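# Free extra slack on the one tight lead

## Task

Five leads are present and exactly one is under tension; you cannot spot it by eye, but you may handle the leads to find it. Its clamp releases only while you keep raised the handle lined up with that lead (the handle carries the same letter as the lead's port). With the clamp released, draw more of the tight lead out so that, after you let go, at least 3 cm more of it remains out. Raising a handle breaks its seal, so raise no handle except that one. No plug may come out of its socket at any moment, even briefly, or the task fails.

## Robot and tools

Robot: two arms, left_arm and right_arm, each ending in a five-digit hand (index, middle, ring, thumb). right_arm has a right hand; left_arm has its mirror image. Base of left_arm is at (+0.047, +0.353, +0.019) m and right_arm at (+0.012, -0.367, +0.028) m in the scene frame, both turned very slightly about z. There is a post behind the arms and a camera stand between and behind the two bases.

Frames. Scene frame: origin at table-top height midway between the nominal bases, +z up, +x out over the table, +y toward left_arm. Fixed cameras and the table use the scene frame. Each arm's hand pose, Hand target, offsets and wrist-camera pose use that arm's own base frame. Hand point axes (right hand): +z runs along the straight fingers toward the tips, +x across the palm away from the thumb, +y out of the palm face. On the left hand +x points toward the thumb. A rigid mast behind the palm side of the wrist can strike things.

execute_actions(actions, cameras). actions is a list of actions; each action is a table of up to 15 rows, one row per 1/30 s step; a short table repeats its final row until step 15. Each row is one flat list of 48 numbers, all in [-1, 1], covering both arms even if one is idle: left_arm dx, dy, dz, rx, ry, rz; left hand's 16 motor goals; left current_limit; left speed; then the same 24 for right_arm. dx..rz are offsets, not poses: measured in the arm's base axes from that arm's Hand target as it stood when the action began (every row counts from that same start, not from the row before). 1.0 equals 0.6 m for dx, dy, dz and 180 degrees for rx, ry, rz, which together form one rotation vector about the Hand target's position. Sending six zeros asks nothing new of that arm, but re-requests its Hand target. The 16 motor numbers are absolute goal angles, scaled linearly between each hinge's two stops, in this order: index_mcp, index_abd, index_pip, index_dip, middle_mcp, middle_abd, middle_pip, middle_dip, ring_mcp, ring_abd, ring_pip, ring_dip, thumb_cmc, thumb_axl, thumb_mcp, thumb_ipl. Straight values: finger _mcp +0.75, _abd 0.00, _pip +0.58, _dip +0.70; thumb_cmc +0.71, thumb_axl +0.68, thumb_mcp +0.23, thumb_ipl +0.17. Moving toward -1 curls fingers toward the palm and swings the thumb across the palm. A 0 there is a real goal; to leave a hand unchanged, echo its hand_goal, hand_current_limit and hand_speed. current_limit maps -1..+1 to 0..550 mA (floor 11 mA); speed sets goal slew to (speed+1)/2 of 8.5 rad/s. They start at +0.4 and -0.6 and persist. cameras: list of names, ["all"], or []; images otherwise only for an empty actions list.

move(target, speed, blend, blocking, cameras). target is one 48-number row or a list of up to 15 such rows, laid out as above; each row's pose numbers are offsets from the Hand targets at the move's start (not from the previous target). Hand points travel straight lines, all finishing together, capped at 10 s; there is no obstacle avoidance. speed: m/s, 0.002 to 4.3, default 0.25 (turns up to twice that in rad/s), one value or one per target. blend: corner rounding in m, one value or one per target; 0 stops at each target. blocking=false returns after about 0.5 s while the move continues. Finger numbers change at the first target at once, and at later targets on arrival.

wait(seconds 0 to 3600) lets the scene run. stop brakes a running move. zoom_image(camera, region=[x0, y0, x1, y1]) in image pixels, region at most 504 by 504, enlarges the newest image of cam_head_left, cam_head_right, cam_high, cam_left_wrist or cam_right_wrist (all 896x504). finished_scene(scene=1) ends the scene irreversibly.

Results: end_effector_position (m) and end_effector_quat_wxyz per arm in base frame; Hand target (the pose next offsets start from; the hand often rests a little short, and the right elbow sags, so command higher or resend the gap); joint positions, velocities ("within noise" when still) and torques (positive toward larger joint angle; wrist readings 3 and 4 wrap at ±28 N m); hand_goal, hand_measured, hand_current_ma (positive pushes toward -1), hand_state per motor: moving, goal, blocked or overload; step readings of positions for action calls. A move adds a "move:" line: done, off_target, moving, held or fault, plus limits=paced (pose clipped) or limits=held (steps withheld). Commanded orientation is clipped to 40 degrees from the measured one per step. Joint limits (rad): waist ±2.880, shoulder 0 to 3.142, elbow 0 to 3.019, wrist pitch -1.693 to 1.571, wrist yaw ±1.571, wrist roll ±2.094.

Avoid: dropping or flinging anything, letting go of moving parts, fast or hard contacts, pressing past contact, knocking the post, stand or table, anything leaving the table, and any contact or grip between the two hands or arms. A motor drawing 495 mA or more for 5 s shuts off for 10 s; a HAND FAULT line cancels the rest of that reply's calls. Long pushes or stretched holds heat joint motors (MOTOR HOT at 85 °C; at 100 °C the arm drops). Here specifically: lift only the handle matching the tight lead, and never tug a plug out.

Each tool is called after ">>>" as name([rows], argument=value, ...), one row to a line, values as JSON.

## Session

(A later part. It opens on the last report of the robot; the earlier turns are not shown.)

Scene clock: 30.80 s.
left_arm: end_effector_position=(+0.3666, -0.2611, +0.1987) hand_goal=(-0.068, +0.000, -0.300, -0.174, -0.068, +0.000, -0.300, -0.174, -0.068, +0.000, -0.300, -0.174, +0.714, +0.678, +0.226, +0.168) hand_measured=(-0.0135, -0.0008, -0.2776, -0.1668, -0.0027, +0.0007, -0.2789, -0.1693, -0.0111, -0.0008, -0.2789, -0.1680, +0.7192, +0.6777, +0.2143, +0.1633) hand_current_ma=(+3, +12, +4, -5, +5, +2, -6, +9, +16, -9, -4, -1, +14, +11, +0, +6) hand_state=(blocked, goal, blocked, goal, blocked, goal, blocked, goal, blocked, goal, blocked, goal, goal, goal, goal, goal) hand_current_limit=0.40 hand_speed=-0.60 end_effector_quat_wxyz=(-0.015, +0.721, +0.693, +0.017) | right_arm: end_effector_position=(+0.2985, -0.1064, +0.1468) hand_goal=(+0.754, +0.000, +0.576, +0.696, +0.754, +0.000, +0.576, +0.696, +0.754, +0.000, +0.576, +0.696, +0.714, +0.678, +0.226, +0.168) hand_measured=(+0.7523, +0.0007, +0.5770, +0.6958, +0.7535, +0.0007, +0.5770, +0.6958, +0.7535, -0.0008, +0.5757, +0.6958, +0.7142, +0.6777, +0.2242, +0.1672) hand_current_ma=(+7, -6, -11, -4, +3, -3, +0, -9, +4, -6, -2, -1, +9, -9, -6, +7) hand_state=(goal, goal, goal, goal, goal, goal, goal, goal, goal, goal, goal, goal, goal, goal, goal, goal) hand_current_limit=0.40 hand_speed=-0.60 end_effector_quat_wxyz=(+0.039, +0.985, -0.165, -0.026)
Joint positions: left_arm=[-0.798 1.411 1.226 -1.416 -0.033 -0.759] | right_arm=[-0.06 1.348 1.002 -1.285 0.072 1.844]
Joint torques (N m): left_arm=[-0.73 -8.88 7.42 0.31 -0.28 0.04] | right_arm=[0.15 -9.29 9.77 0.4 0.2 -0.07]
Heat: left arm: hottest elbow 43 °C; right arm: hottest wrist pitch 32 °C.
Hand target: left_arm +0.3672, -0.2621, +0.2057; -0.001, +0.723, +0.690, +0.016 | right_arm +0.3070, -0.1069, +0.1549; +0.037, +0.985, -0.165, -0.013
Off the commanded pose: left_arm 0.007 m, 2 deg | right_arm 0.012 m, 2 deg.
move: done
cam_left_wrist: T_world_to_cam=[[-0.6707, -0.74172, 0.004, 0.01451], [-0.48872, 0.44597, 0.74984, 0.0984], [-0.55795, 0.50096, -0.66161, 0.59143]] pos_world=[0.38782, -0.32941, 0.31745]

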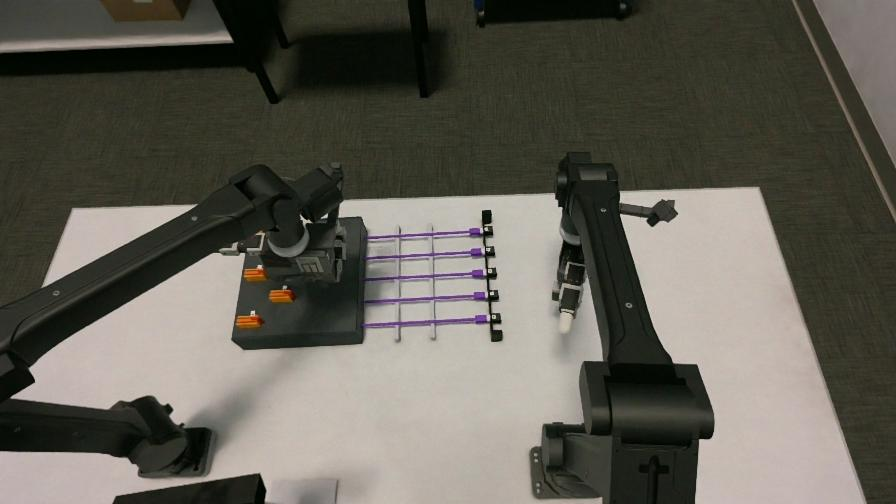

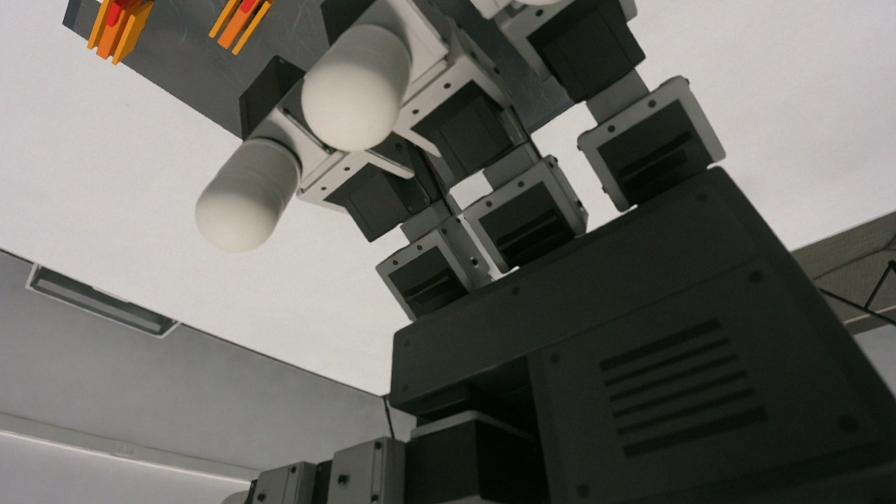

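>>> move(target=[0, 0.03, 0.0, 0,0,0, 1,0,1,1,1,0,1,1,1,0,1,1,0.714,0.678,0.226,0.168,0.4,-0.6, 0,0,0,0,0,0, 0.754,0,0.576,0.696,0.754,0,0.576,0.696,0.754,0,0.576,0.696,0.714,0.678,0.226,0.168,0.4,-0.6], cameras=["cam_head_right", "cam_left_wrist"])

Scene clock: 32.67 s.
left_arm: end_effector_position=(+0.3725, -0.2463, +0.2027) hand_goal=(+1.000, +0.000, +1.000, +1.000, +1.000, +0.000, +1.000, +1.000, +1.000, +0.000, +1.000, +1.000, +0.714, +0.678, +0.226, +0.168) hand_measured=(+0.6811, +0.0109, +0.5449, +0.7684, +0.9657, -0.0008, +0.9735, +0.9952, +0.9693, -0.0008, +0.9735, +0.9926, +0.7192, +0.6777, +0.2143, +0.1633) hand_current_ma=(-154, +3, -283, -88, -8, +10, -18, +9, +0, -9, -8, +1, +1, +1, +1, +4) hand_state=(blocked, goal, blocked, blocked, blocked, goal, blocked, goal, blocked, goal, blocked, goal, goal, goal, goal, goal) hand_current_limit=0.40 hand_speed=-0.60 end_effector_quat_wxyz=(-0.002, +0.726, +0.687, +0.024) | right_arm: end_effector_position=(+0.2985, -0.1064, +0.1468) hand_goal=(+0.754, +0.000, +0.576, +0.696, +0.754, +0.000, +0.576, +0.696, +0.754, +0.000, +0.576, +0.696, +0.714, +0.678, +0.226, +0.168) hand_measured=(+0.7535, +0.0007, +0.5757, +0.6958, +0.7535, +0.0007, +0.5770, +0.6958, +0.7535, -0.0008, +0.5757, +0.6958, +0.7142, +0.6777, +0.2242, +0.1672) hand_current_ma=(+6, -5, -13, -8, +7, -5, +0, -8, +7, -5, -1, -1, +11, -10, -6, +8) hand_state=(goal, goal, goal, goal, goal, goal, goal, goal, goal, goal, goal, goal, goal, goal, goal, goal) hand_current_limit=0.40 hand_speed=-0.60 end_effector_quat_wxyz=(+0.039, +0.985, -0.165, -0.026)
Joint positions: left_arm=[-0.765 1.374 1.194 -1.393 -0.047 -0.711] | right_arm=[-0.06 1.348 1.002 -1.285 0.072 1.844]
Joint torques (N m): left_arm=[-1.38 -7.36 7.28 -0.66 0.46 -0.04] | right_arm=[0.15 -9.29 9.74 0.4 0.2 -0.07]
Heat: left arm: hottest elbow 43 °C; right arm: hottest wrist pitch 32 °C.
Hand target: left_arm +0.3671, -0.2440, +0.2057; -0.001, +0.723, +0.690, +0.016 | right_arm +0.3070, -0.1069, +0.1549; +0.037, +0.985, -0.165, -0.013
Off the commanded pose: left_arm 0.006 m, 1 deg | right_arm 0.012 m, 2 deg.
move: done
cam_left_wrist: T_world_to_cam=[[-0.682, -0.73131, -0.00788, 0.03863], [-0.50228, 0.46053, 0.73186, 0.10398], [-0.53159, 0.50309, -0.68141, 0.58477]] pos_world=[0.38943, -0.31382, 0.32267]

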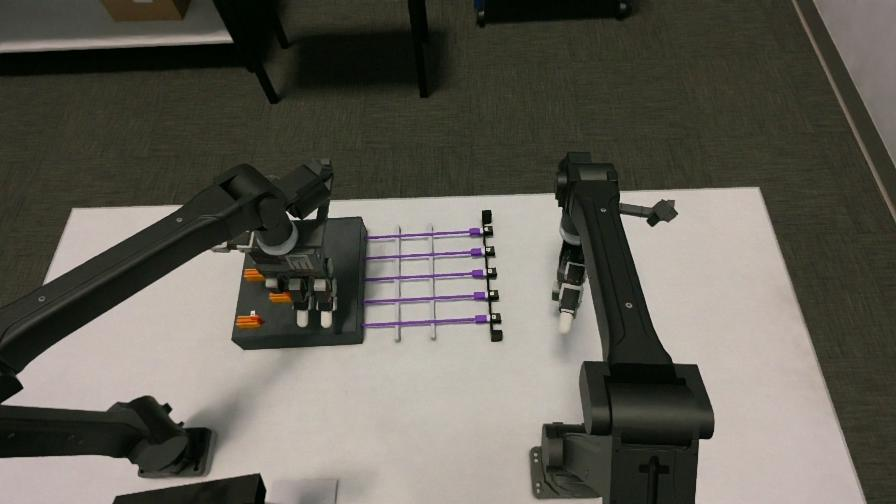

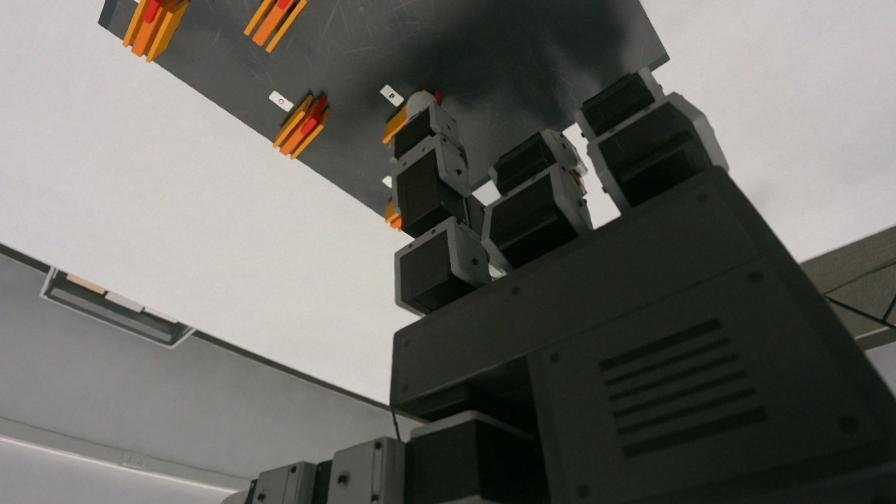

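>>> zoom_image(camera="cam_left_wrist", region=[340, 60, 500, 240])

>>> zoom_image(camera="cam_head_right", region=[230, 220, 360, 350])

Scaled by 2.800 from the camera's image (finer frame: 1280x720).

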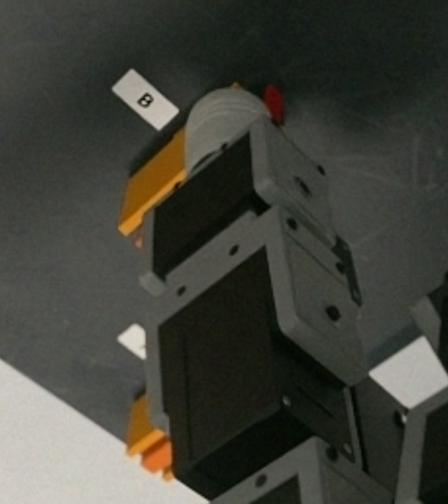

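Scaled by 3.877 from the camera's image (finer frame: 1280x720).

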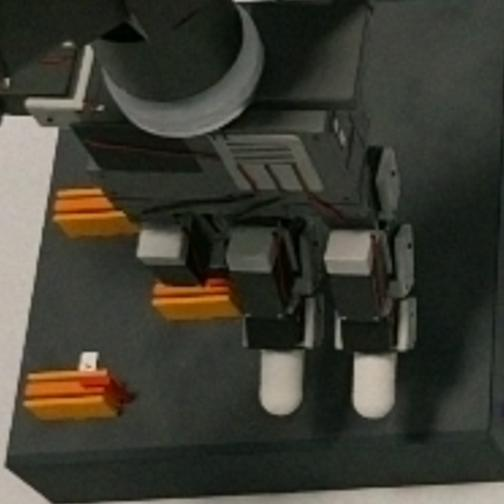

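>>> move(target=[0, 0.0, 0.13, 0,0,0, 0.66,0,0.53,0.74,0.754,0,0.576,0.696,0.754,0,0.576,0.696,0.714,0.678,0.226,0.168,0.4,-0.8, 0,0,0,0,0,0, 0.754,0,0.576,0.696,0.754,0,0.576,0.696,0.754,0,0.576,0.696,0.714,0.678,0.226,0.168,0.4,-0.6], speed=0.05, cameras=["cam_head_right", "cam_left_wrist"])

Scene clock: 35.47 s.
left_arm: end_effector_position=(+0.3602, -0.2375, +0.2540) hand_goal=(+0.660, +0.000, +0.530, +0.740, +0.754, +0.000, +0.576, +0.696, +0.754, +0.000, +0.576, +0.696, +0.714, +0.678, +0.226, +0.168) hand_measured=(+0.6485, -0.0198, +0.5436, +0.7251, +0.7498, +0.0007, +0.5808, +0.7034, +0.7486, -0.0008, +0.5808, +0.7047, +0.7180, +0.6777, +0.2153, +0.1633) hand_current_ma=(+9, +7, -3, -2, -8, +7, -10, +10, +2, +0, -2, -4, +17, +12, +4, +3) hand_state=(goal, goal, goal, goal, goal, goal, goal, goal, goal, goal, goal, goal, goal, goal, goal, goal) hand_current_limit=0.40 hand_speed=-0.80 end_effector_quat_wxyz=(-0.031, +0.726, +0.687, +0.016) | right_arm: end_effector_position=(+0.2985, -0.1064, +0.1468) hand_goal=(+0.754, +0.000, +0.576, +0.696, +0.754, +0.000, +0.576, +0.696, +0.754, +0.000, +0.576, +0.696, +0.714, +0.678, +0.226, +0.168) hand_measured=(+0.7535, -0.0008, +0.5770, +0.6958, +0.7523, -0.0008, +0.5770, +0.6958, +0.7535, -0.0008, +0.5770, +0.6958, +0.7142, +0.6777, +0.2242, +0.1681) hand_current_ma=(+5, -2, -14, -8, +10, -3, +1, -11, +5, -4, -9, +1, +10, -7, -3, +6) hand_state=(goal, goal, goal, goal, goal, goal, goal, goal, goal, goal, goal, goal, goal, goal, goal, goal) hand_current_limit=0.40 hand_speed=-0.60 end_effector_quat_wxyz=(+0.039, +0.985, -0.165, -0.026)
Joint positions: left_arm=[-0.765 1.357 1.322 -1.596 -0.035 -0.71] | right_arm=[-0.06 1.348 1.002 -1.285 0.072 1.844]
Joint torques (N m): left_arm=[-1.08 -7.77 11.71 -0.84 -0.08 -0.1] | right_arm=[0.15 -9.29 9.74 0.4 0.2 -0.07]
Heat: left arm: hottest elbow 43 °C; right arm: hottest wrist pitch 32 °C.
Hand target: left_arm +0.3672, -0.2440, +0.2836; -0.001, +0.723, +0.690, +0.016 | right_arm +0.3070, -0.1069, +0.1549; +0.037, +0.985, -0.165, -0.013
Off the commanded pose: left_arm 0.031 m, 3 deg | right_arm 0.012 m, 2 deg.
move: off_target (left_arm)
cam_left_wrist: T_world_to_cam=[[-0.68212, -0.73123, 0.00382, 0.03416], [-0.46389, 0.43675, 0.77075, 0.02697], [-0.56527, 0.52397, -0.63713, 0.61455]] pos_world=[0.3832, -0.3088, 0.37063]

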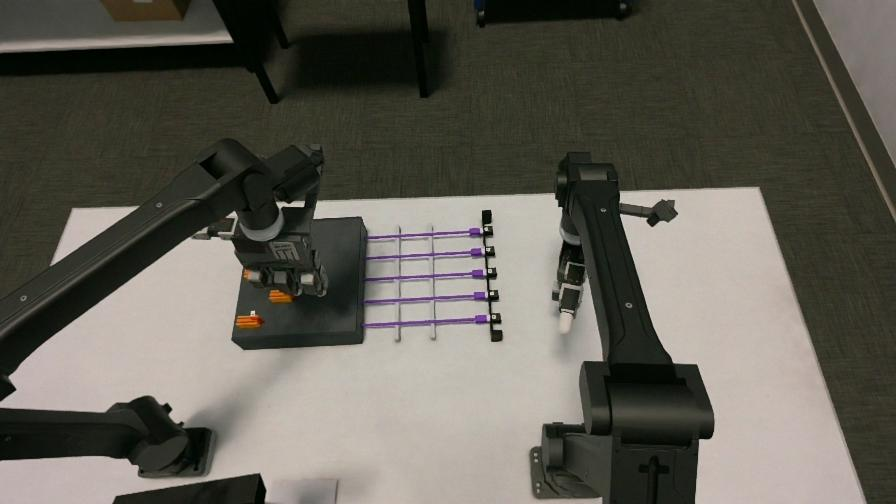

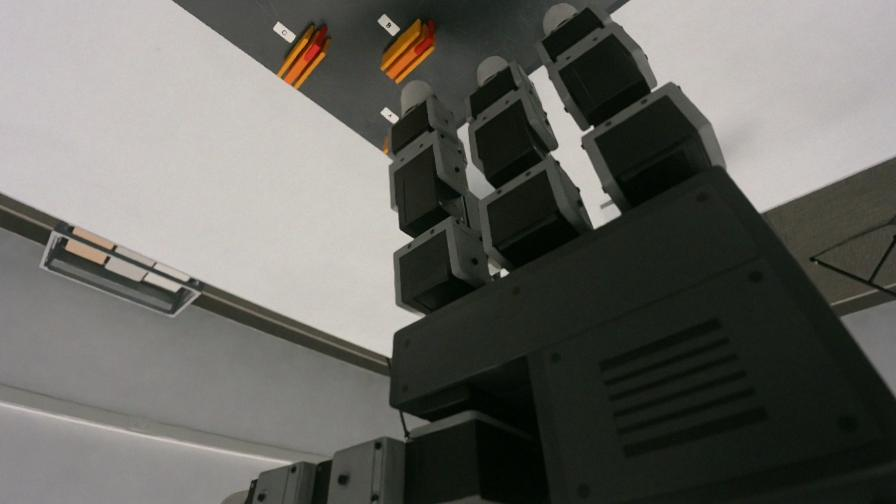

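>>> zoom_image(camera="cam_left_wrist", region=[260, 0, 460, 120])

Scaled by 2.520 from the camera's image (finer frame: 1280x720).

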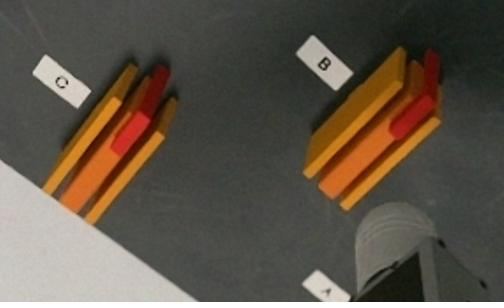

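>>> move([
  [0.112, 0.201, 0.05, -0.486,-0.1826,0.1998, 0.754,0,0.576,0.696,0.754,0,0.576,0.696,0.754,0,0.576,0.696,-0.57,0.678,0.226,0.168,0.4,-0.7, 0,0,0,0,0,0, 0.754,0,0.576,0.696,0.754,0,0.576,0.696,0.754,0,0.576,0.696,0.714,0.678,0.226,0.168,0.4,-0.6],
  [0.112, 0.201, -0.13, -0.486,-0.1826,0.1998, 0.754,0,0.576,0.696,0.754,0,0.576,0.696,0.754,0,0.576,0.696,-0.57,0.678,0.226,0.168,0.4,-0.7, 0,0,0,0,0,0, 0.754,0,0.576,0.696,0.754,0,0.576,0.696,0.754,0,0.576,0.696,0.714,0.678,0.226,0.168,0.4,-0.6],
], speed=[0.25,0.08], cameras=["cam_head_right", "cam_left_wrist"])

Scene clock: 44.43 s.
left_arm: end_effector_position=(+0.4334, -0.1269, +0.2036) hand_goal=(+0.754, +0.000, +0.576, +0.696, +0.754, +0.000, +0.576, +0.696, +0.754, +0.000, +0.576, +0.696, -0.570, +0.678, +0.226, +0.168) hand_measured=(+0.7450, +0.0080, +0.5629, +0.7098, +0.7498, +0.0139, +0.5808, +0.7022, +0.7486, +0.0095, +0.5795, +0.7047, -0.5341, +0.6777, +0.2143, +0.1633) hand_current_ma=(+6, +13, -4, -1, -14, +10, -8, -2, +3, -6, +4, +2, +10, +6, -2, +7) hand_state=(goal, goal, goal, goal, goal, goal, goal, goal, goal, goal, goal, goal, blocked, goal, goal, goal) hand_current_limit=0.40 hand_speed=-0.70 end_effector_quat_wxyz=(+0.647, +0.276, +0.657, -0.272) | right_arm: end_effector_position=(+0.2985, -0.1064, +0.1468) hand_goal=(+0.754, +0.000, +0.576, +0.696, +0.754, +0.000, +0.576, +0.696, +0.754, +0.000, +0.576, +0.696, +0.714, +0.678, +0.226, +0.168) hand_measured=(+0.7535, -0.0008, +0.5770, +0.6958, +0.7535, +0.0007, +0.5770, +0.6971, +0.7523, +0.0007, +0.5770, +0.6971, +0.7142, +0.6767, +0.2232, +0.1681) hand_current_ma=(+7, -4, -12, -10, +8, -6, +2, -7, +6, -3, -7, +0, +10, -3, -6, +8) hand_state=(goal, goal, goal, goal, goal, goal, goal, goal, goal, goal, goal, goal, goal, goal, goal, goal) hand_current_limit=0.40 hand_speed=-0.60 end_effector_quat_wxyz=(+0.039, +0.985, -0.165, -0.026)
Joint positions: left_arm=[-0.242 1.11 0.327 0.765 0.553 -1.562] | right_arm=[-0.06 1.348 1.002 -1.285 0.072 1.844]
Joint torques (N m): left_arm=[-0.5 -2.32 6.67 2.88 -0.21 0.05] | right_arm=[0.15 -9.29 9.76 0.42 0.2 -0.07]
Heat: left arm: hottest elbow 44 °C; right arm: hottest wrist pitch 32 °C.
Hand target: left_arm +0.4343, -0.1235, +0.2056; +0.653, +0.271, +0.653, -0.270 | right_arm +0.3070, -0.1069, +0.1549; +0.037, +0.985, -0.165, -0.013
Off the commanded pose: left_arm 0.004 m, 1 deg | right_arm 0.012 m, 2 deg.
move: done
cam_left_wrist: T_world_to_cam=[[-0.47675, -0.42855, 0.7675, -0.04088], [-0.87706, 0.17333, -0.44803, 0.44524], [0.05897, -0.88674, -0.4585, 0.07993]] pos_world=[0.3663, -0.02382, 0.2675]

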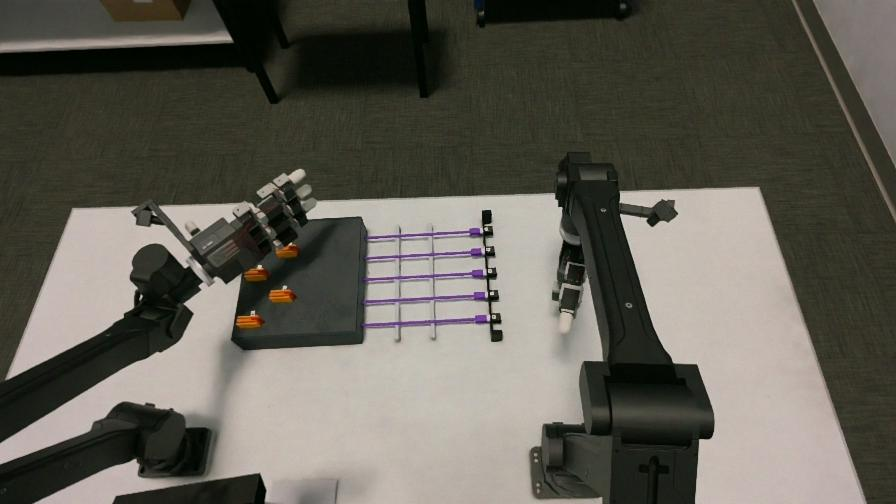

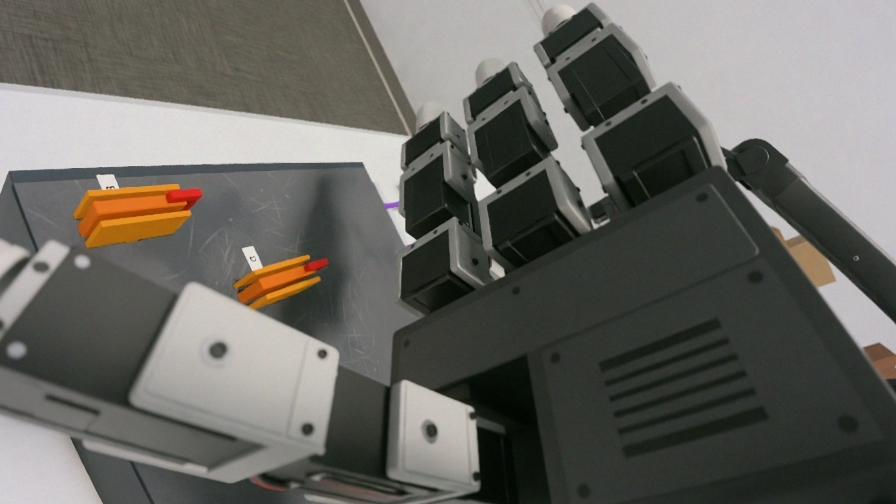

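>>> zoom_image(camera="cam_left_wrist", region=[60, 160, 220, 260])

>>> zoom_image(camera="cam_left_wrist", region=[220, 230, 340, 310])

Scaled by 3.150 from the camera's image (finer frame: 1280x720).

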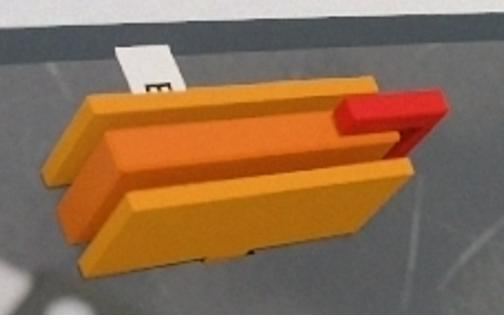

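Scaled by 4.200 from the camera's image (finer frame: 1280x720).

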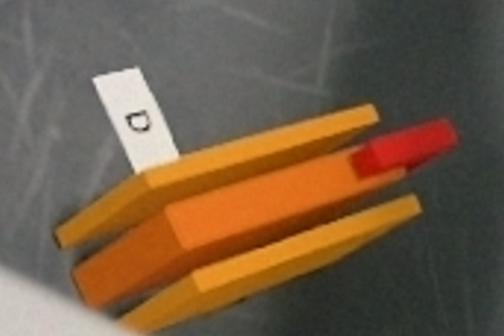

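>>> move([
  [-0.03, 0.03, -0.09, 0,0,0, 0.754,0,0.576,0.696,0.754,0,0.576,0.696,0.754,0,0.576,0.696,-0.57,0.678,0.6,0.168,0.4,-0.7, 0,0,0,0,0,0, 0.754,0,0.576,0.696,0.754,0,0.576,0.696,0.754,0,0.576,0.696,0.714,0.678,0.226,0.168,0.4,-0.6],
], speed=[0.08], cameras=["cam_head_right", "cam_left_wrist"])

Scene clock: 46.90 s.
left_arm: end_effector_position=(+0.4165, -0.1085, +0.1502) hand_goal=(+0.754, +0.000, +0.576, +0.696, +0.754, +0.000, +0.576, +0.696, +0.754, +0.000, +0.576, +0.696, -0.570, +0.678, +0.600, +0.168) hand_measured=(+0.7450, +0.0080, +0.5629, +0.7098, +0.7498, +0.0139, +0.5808, +0.7022, +0.7486, +0.0109, +0.5808, +0.7034, -0.5341, +0.6725, +0.5934, +0.1633) hand_current_ma=(+4, +14, -12, +5, -8, +8, -8, +4, -5, -1, +2, +3, +20, +14, -14, +4) hand_state=(goal, goal, goal, goal, goal, goal, goal, goal, goal, goal, goal, goal, blocked, goal, goal, goal) hand_current_limit=0.40 hand_speed=-0.70 end_effector_quat_wxyz=(+0.648, +0.274, +0.657, -0.271) | right_arm: end_effector_position=(+0.2985, -0.1064, +0.1468) hand_goal=(+0.754, +0.000, +0.576, +0.696, +0.754, +0.000, +0.576, +0.696, +0.754, +0.000, +0.576, +0.696, +0.714, +0.678, +0.226, +0.168) hand_measured=(+0.7535, +0.0007, +0.5770, +0.6958, +0.7535, -0.0008, +0.5770, +0.6971, +0.7535, +0.0007, +0.5770, +0.6958, +0.7142, +0.6777, +0.2232, +0.1672) hand_current_ma=(+9, -6, -12, -3, +8, -4, +1, -10, +6, -7, -3, +0, +8, -7, -9, +13) hand_state=(goal, goal, goal, goal, goal, goal, goal, goal, goal, goal, goal, goal, goal, goal, goal, goal) hand_current_limit=0.40 hand_speed=-0.60 end_effector_quat_wxyz=(+0.039, +0.985, -0.165, -0.026)
Joint positions: left_arm=[-0.188 1.296 0.216 1.065 0.603 -1.562] | right_arm=[-0.06 1.348 1.002 -1.285 0.072 1.844]
Joint torques (N m): left_arm=[-0.09 -2.61 4.98 2.93 0.09 0.02] | right_arm=[0.15 -9.35 9.76 0.4 0.2 -0.07]
Heat: left arm: hottest elbow 44 °C; right arm: hottest wrist pitch 32 °C.
Hand target: left_arm +0.4164, -0.1054, +0.1517; +0.653, +0.271, +0.653, -0.270 | right_arm +0.3070, -0.1069, +0.1549; +0.037, +0.985, -0.165, -0.013
Off the commanded pose: left_arm 0.003 m, 1 deg | right_arm 0.012 m, 2 deg.
move: done
cam_left_wrist: T_world_to_cam=[[-0.47641, -0.42948, 0.76719, -0.00031], [-0.87688, 0.16851, -0.4502, 0.40297], [0.06407, -0.88721, -0.45689, 0.07036]] pos_world=[0.34869, -0.00561, 0.2138]

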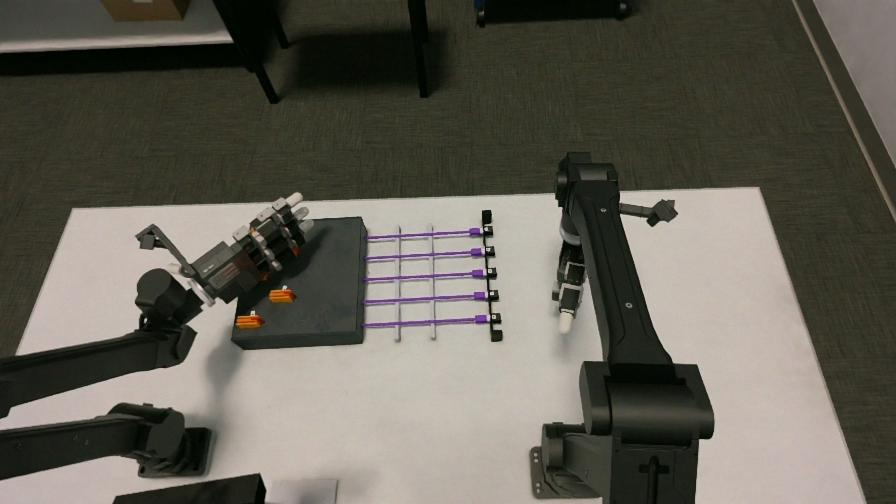

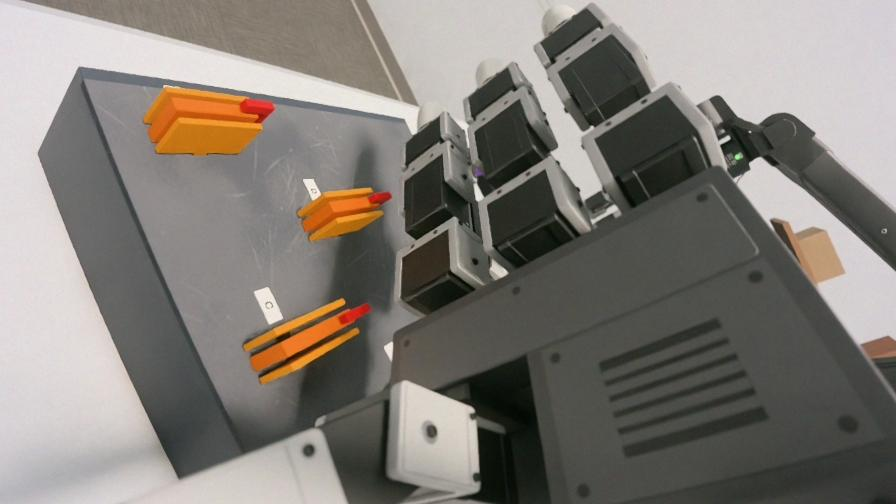

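>>> zoom_image(camera="cam_left_wrist", region=[130, 75, 290, 165])

>>> zoom_image(camera="cam_left_wrist", region=[230, 170, 400, 390])

Scaled by 3.150 from the camera's image (finer frame: 1280x720).

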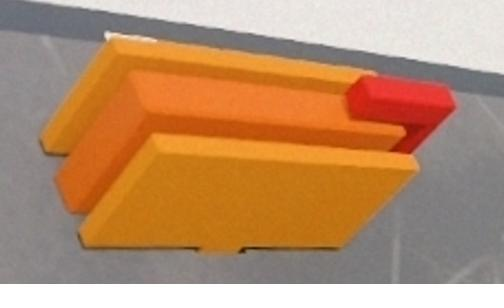

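Scaled by 2.291 from the camera's image (finer frame: 1280x720).

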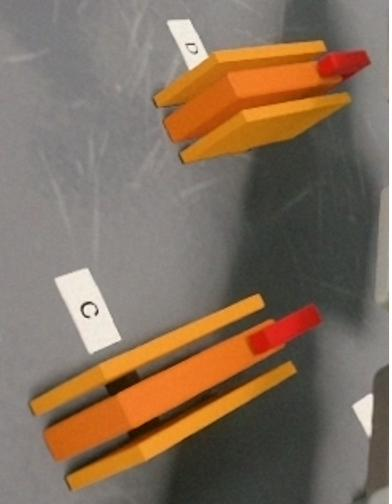

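>>> move([
  [-0.1, 0.1, 0.2, 0,0,0, 0.754,0,0.576,0.696,0.754,0,0.576,0.696,0.754,0,0.576,0.696,-0.57,0.678,0.6,0.168,0.4,-0.7, 0,0.3,0.217,0.0263,0.0125,0.605, 0.754,0,0.576,0.696,0.754,0,0.576,0.696,0.754,0,0.576,0.696,0.714,0.678,0.226,0.168,0.4,-0.6],
], cameras=["cam_head_right", "cam_high", "cam_right_wrist"])

Scene clock: 58.27 s.
left_arm: end_effector_position=(+0.3468, -0.0486, +0.2321) hand_goal=(+0.754, +0.000, +0.576, +0.696, +0.754, +0.000, +0.576, +0.696, +0.754, +0.000, +0.576, +0.696, -0.570, +0.678, +0.600, +0.168) hand_measured=(+0.7450, +0.0080, +0.5641, +0.7098, +0.7498, +0.0139, +0.5808, +0.7022, +0.7498, +0.0109, +0.5808, +0.7047, -0.5341, +0.6725, +0.5934, +0.1633) hand_current_ma=(+8, +13, -3, -10, -11, +12, -2, +2, -5, -7, +7, +2, +26, +7, -8, +1) hand_state=(goal, goal, goal, goal, goal, goal, goal, goal, goal, goal, goal, goal, blocked, goal, goal, goal) hand_current_limit=0.40 hand_speed=-0.70 end_effector_quat_wxyz=(+0.634, +0.265, +0.670, -0.280) | right_arm: end_effector_position=(+0.2976, +0.0643, +0.2568) hand_goal=(+0.754, +0.000, +0.576, +0.696, +0.754, +0.000, +0.576, +0.696, +0.754, +0.000, +0.576, +0.696, +0.714, +0.678, +0.226, +0.168) hand_measured=(+0.7523, -0.0008, +0.5770, +0.6958, +0.7523, +0.0007, +0.5770, +0.6958, +0.7523, +0.0007, +0.5770, +0.6958, +0.7092, +0.6777, +0.2232, +0.1681) hand_current_ma=(+6, -4, -7, -7, +11, -6, +0, -10, +9, -7, -5, -1, +9, -9, -6, +9) hand_state=(goal, goal, goal, goal, goal, goal, goal, goal, goal, goal, goal, goal, goal, goal, goal, goal) hand_current_limit=0.40 hand_speed=-0.60 end_effector_quat_wxyz=(-0.006, +0.716, +0.698, -0.023)
Joint positions: left_arm=[0.094 0.516 0.232 0.223 0.886 -1.564] | right_arm=[0.402 0.964 1.034 -1.687 0.005 0.428]
Joint torques (N m): left_arm=[-0.56 1.79 13.78 1.22 0.1 0.05] | right_arm=[0.85 -4.25 13.22 0.21 0.07 -0.22]
Heat: left arm: hottest elbow 43 °C; right arm: hottest wrist pitch 32 °C.
Hand target: left_arm +0.3563, -0.0456, +0.2716; +0.653, +0.271, +0.653, -0.271 | right_arm +0.3070, +0.0732, +0.2850; +0.000, +0.707, +0.707, +0.000
Off the commanded pose: left_arm 0.041 m, 3 deg | right_arm 0.031 m, 3 deg.
joint sent to its limit (right arm) — joint 4 (wrist pitch), lower limit. The joint targets still meet the commanded pose.
move: off_target (left_arm, right_arm)
cam_right_wrist: T_world_to_cam=[[0.57843, -0.81555, 0.01732, -0.09304], [-0.51522, -0.3488, 0.78287, -0.07951], [-0.63243, -0.46176, -0.62194, 0.5018]] pos_world=[0.3302, 0.1281, 0.37595]

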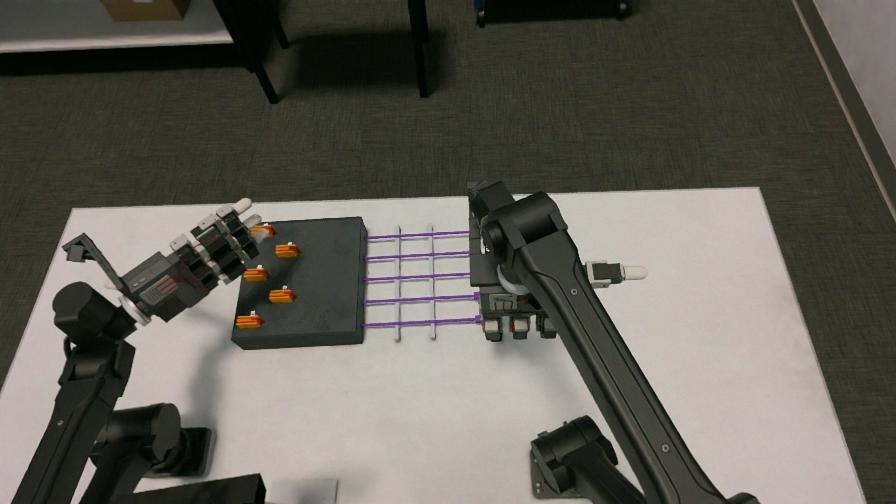

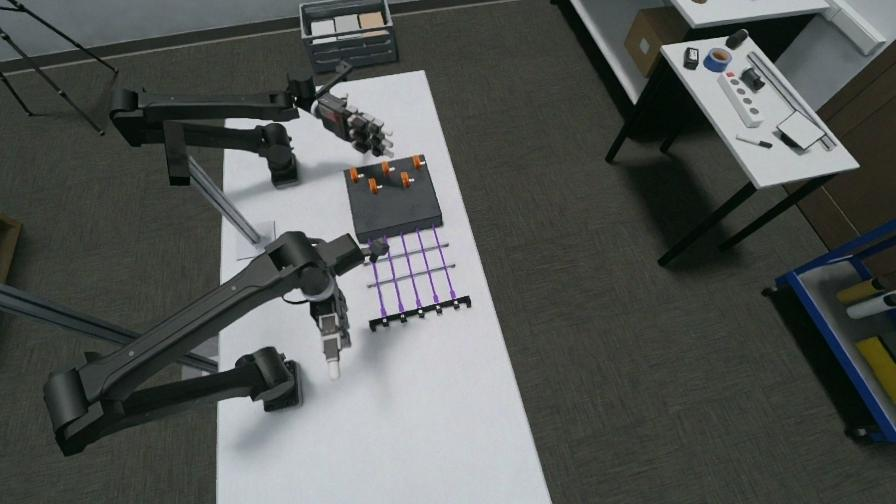

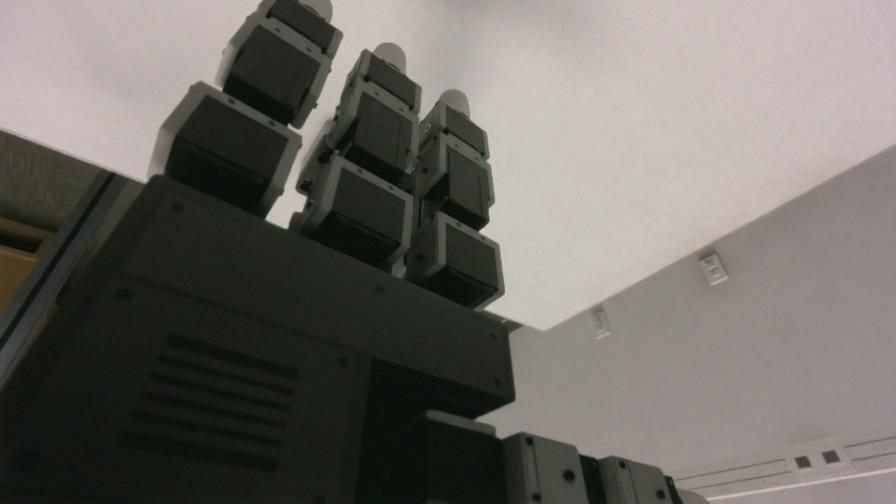

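>>> move([
  [0,0,0, 0,0,0, 0.754,0,0.576,0.696,0.754,0,0.576,0.696,0.754,0,0.576,0.696,-0.57,0.678,0.6,0.168,0.4,-0.7, -0.039,0.459,-0.05,0,0,0.5, 0.754,0,0.576,0.696,0.754,0,0.576,0.696,0.3,0,0.1,0.1,0.714,0.678,0.226,0.168,0.4,-0.6],
], cameras=["all"])

Scene clock: 62.67 s.
left_arm: end_effector_position=(+0.3468, -0.0486, +0.2321) hand_goal=(+0.754, +0.000, +0.576, +0.696, +0.754, +0.000, +0.576, +0.696, +0.754, +0.000, +0.576, +0.696, -0.570, +0.678, +0.600, +0.168) hand_measured=(+0.7438, +0.0065, +0.5641, +0.7098, +0.7498, +0.0139, +0.5808, +0.7022, +0.7498, +0.0109, +0.5808, +0.7047, -0.5328, +0.6725, +0.5934, +0.1633) hand_current_ma=(+10, +14, -1, -3, -3, +16, -12, +9, +4, -10, -7, +0, +23, +4, +1, +4) hand_state=(goal, goal, goal, goal, goal, goal, goal, goal, goal, goal, goal, goal, blocked, goal, goal, goal) hand_current_limit=0.40 hand_speed=-0.70 end_effector_quat_wxyz=(+0.634, +0.265, +0.670, -0.280) | right_arm: end_effector_position=(+0.2741, +0.3301, +0.2284) hand_goal=(+0.754, +0.000, +0.576, +0.696, +0.754, +0.000, +0.576, +0.696, +0.300, +0.000, +0.100, +0.100, +0.714, +0.678, +0.226, +0.168) hand_measured=(+0.7535, +0.0007, +0.5770, +0.6958, +0.7523, -0.0008, +0.5770, +0.6958, +0.3061, -0.0008, +0.1022, +0.0995, +0.7104, +0.6777, +0.2242, +0.1681) hand_current_ma=(+6, -6, -10, -4, +6, -4, +4, -10, +6, -1, -5, +0, +8, -10, -8, +10) hand_state=(goal, goal, goal, goal, goal, goal, goal, goal, goal, goal, goal, goal, goal, goal, goal, goal) hand_current_limit=0.40 hand_speed=-0.60 end_effector_quat_wxyz=(-0.021, +0.013, +0.999, -0.023)
Joint positions: left_arm=[0.094 0.516 0.232 0.223 0.886 -1.564] | right_arm=[0.781 1.298 1.211 -1.547 0.002 -0.763]
Joint torques (N m): left_arm=[-0.56 1.32 13.59 1.36 0.2 0.05] | right_arm=[0.85 -8.7 13.41 0.8 -0.06 -0.24]
Heat: left arm: hottest elbow 45 °C; right arm: hottest wrist pitch 32 °C.
Hand target: left_arm +0.3563, -0.0456, +0.2716; +0.653, +0.271, +0.653, -0.271 | right_arm +0.2838, +0.3486, +0.2551; +0.000, +0.001, +1.000, +0.001
Off the commanded pose: left_arm 0.041 m, 3 deg | right_arm 0.034 m, 4 deg.
move: off_target (right_arm)
cam_left_wrist: T_world_to_cam=[[-0.44028, -0.4218, 0.79262, -0.08873], [-0.89684, 0.16451, -0.41062, 0.36618], [0.0428, -0.89164, -0.45072, 0.17121]] pos_world=[0.28201, 0.05499, 0.29786]
cam_right_wrist: T_world_to_cam=[[0.81624, 0.57635, -0.0397, -0.3738], [0.39859, -0.51208, 0.76085, -0.16828], [0.41819, -0.63686, -0.64771, 0.36763]] pos_world=[0.21844, 0.3634, 0.35131]

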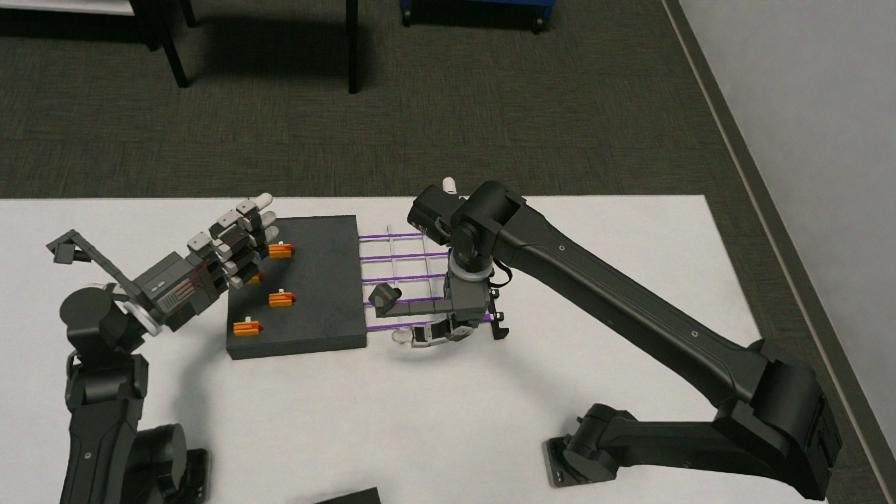

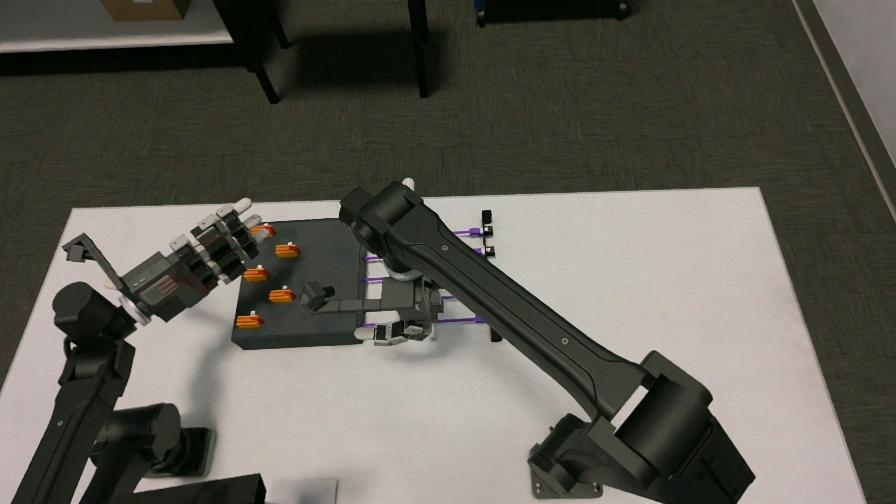

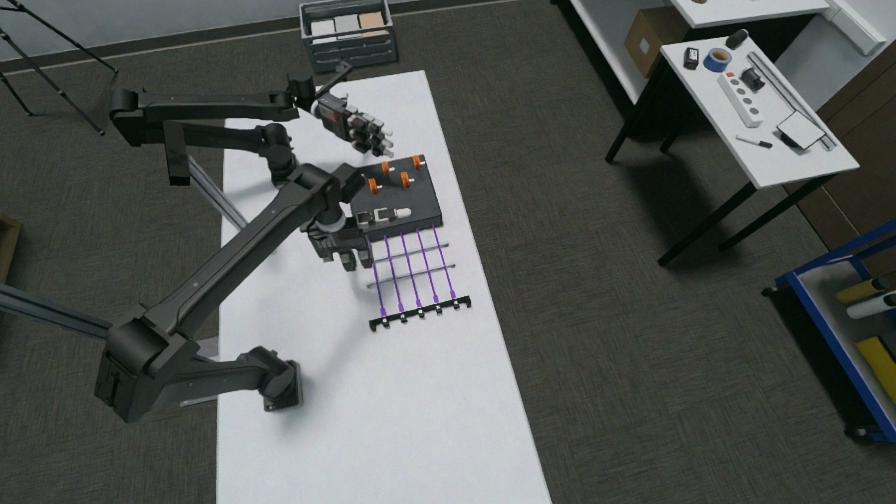

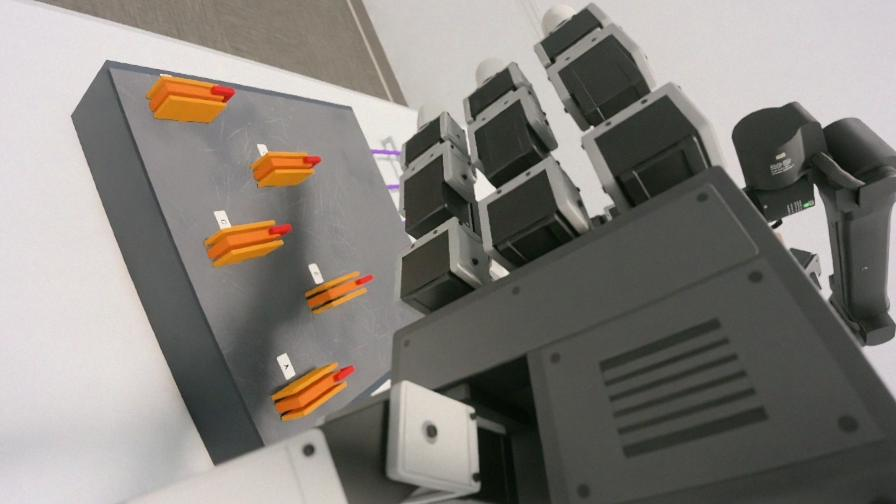

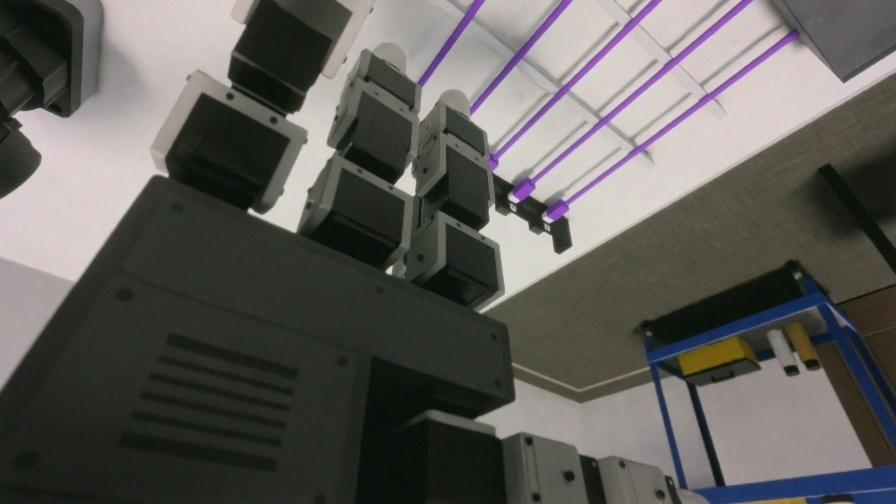

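>>> move([
  [0,0,0, 0,0,0, 0.754,0,0.576,0.696,0.754,0,0.576,0.696,0.754,0,0.576,0.696,-0.57,0.678,0.6,0.168,0.4,-0.7, 0.026,0.067,-0.113,0.0145,-0.0136,0, 0.754,0,0.576,0.696,-0.068,0,-0.3,-0.174,-0.068,0,-0.3,-0.174,0.714,0.678,0.226,0.168,0.4,-0.6],
], cameras=["cam_right_wrist", "cam_head_left", "cam_high"], speed=0.12)

Scene clock: 66.53 s.
left_arm: end_effector_position=(+0.3468, -0.0486, +0.2321) hand_goal=(+0.754, +0.000, +0.576, +0.696, +0.754, +0.000, +0.576, +0.696, +0.754, +0.000, +0.576, +0.696, -0.570, +0.678, +0.600, +0.168) hand_measured=(+0.7450, +0.0080, +0.5629, +0.7111, +0.7498, +0.0153, +0.5808, +0.7022, +0.7498, +0.0109, +0.5808, +0.7047, -0.5341, +0.6725, +0.5934, +0.1633) hand_current_ma=(+1, +4, -3, -3, -19, +13, -3, -5, -10, -7, -7, +5, +12, +12, -2, +10) hand_state=(goal, goal, goal, goal, goal, goal, goal, goal, goal, goal, goal, goal, blocked, goal, goal, goal) hand_current_limit=0.40 hand_speed=-0.70 end_effector_quat_wxyz=(+0.634, +0.265, +0.670, -0.280) | right_arm: end_effector_position=(+0.3021, +0.3850, +0.1894) hand_goal=(+0.754, +0.000, +0.576, +0.696, -0.068, +0.000, -0.300, -0.174, -0.068, +0.000, -0.300, -0.174, +0.714, +0.678, +0.226, +0.168) hand_measured=(+0.7523, +0.0051, +0.5770, +0.6958, -0.0533, +0.0051, -0.2968, -0.1744, -0.0533, +0.0036, -0.2956, -0.1757, +0.7104, +0.6777, +0.2242, +0.1681) hand_current_ma=(+10, +1, -6, -10, +16, -1, +2, -11, +17, -4, -1, -4, +10, -9, -8, +7) hand_state=(goal, goal, goal, goal, goal, goal, goal, goal, goal, goal, goal, goal, goal, goal, goal, goal) hand_current_limit=0.40 hand_speed=-0.60 end_effector_quat_wxyz=(+0.020, -0.001, +1.000, +0.021)
Joint positions: left_arm=[0.094 0.516 0.232 0.223 0.886 -1.564] | right_arm=[0.822 1.396 1.177 -1.293 0.001 -0.751]
Joint torques (N m): left_arm=[0.15 0.62 13.87 1.18 0.16 0.03] | right_arm=[1.03 -10.46 8.31 1.29 -0.04 0.1]
Heat: left arm: hottest elbow 47 °C; right arm: hottest wrist pitch 32 °C.
Hand target: left_arm +0.3563, -0.0456, +0.2716; +0.653, +0.271, +0.653, -0.271 | right_arm +0.2992, +0.3888, +0.1872; +0.021, +0.000, +1.000, +0.023
Off the commanded pose: left_arm 0.041 m, 3 deg | right_arm 0.005 m, 0 deg.
move: done
cam_right_wrist: T_world_to_cam=[[0.7973, 0.59826, 0.07993, -0.45513], [0.35123, -0.56758, 0.74464, -0.08285], [0.49086, -0.56563, -0.66266, 0.31916]] pos_world=[0.23531, 0.40579, 0.30957]
Images, in order (width x height): cam_head_left 896x504, cam_high 896x504, cam_right_wrist 896x504.

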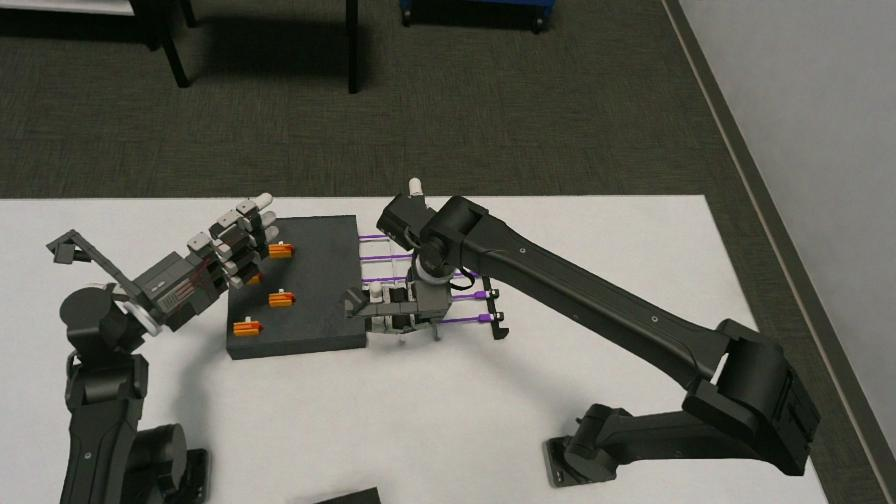

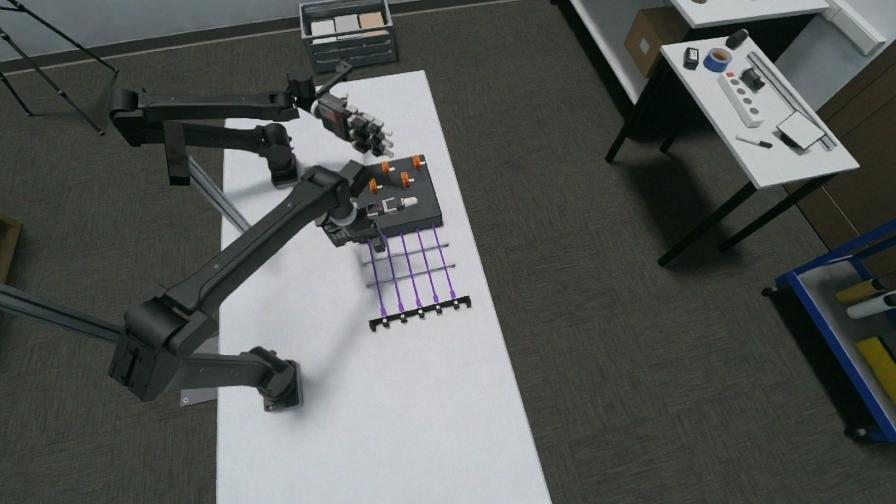

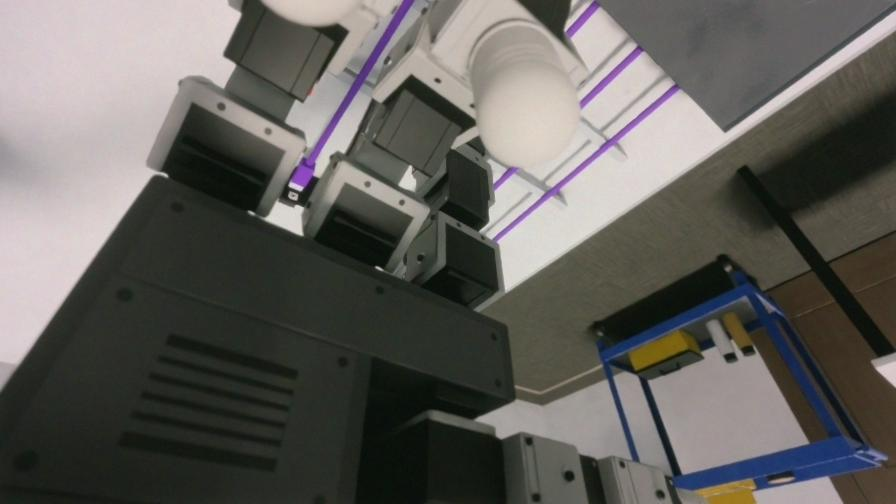

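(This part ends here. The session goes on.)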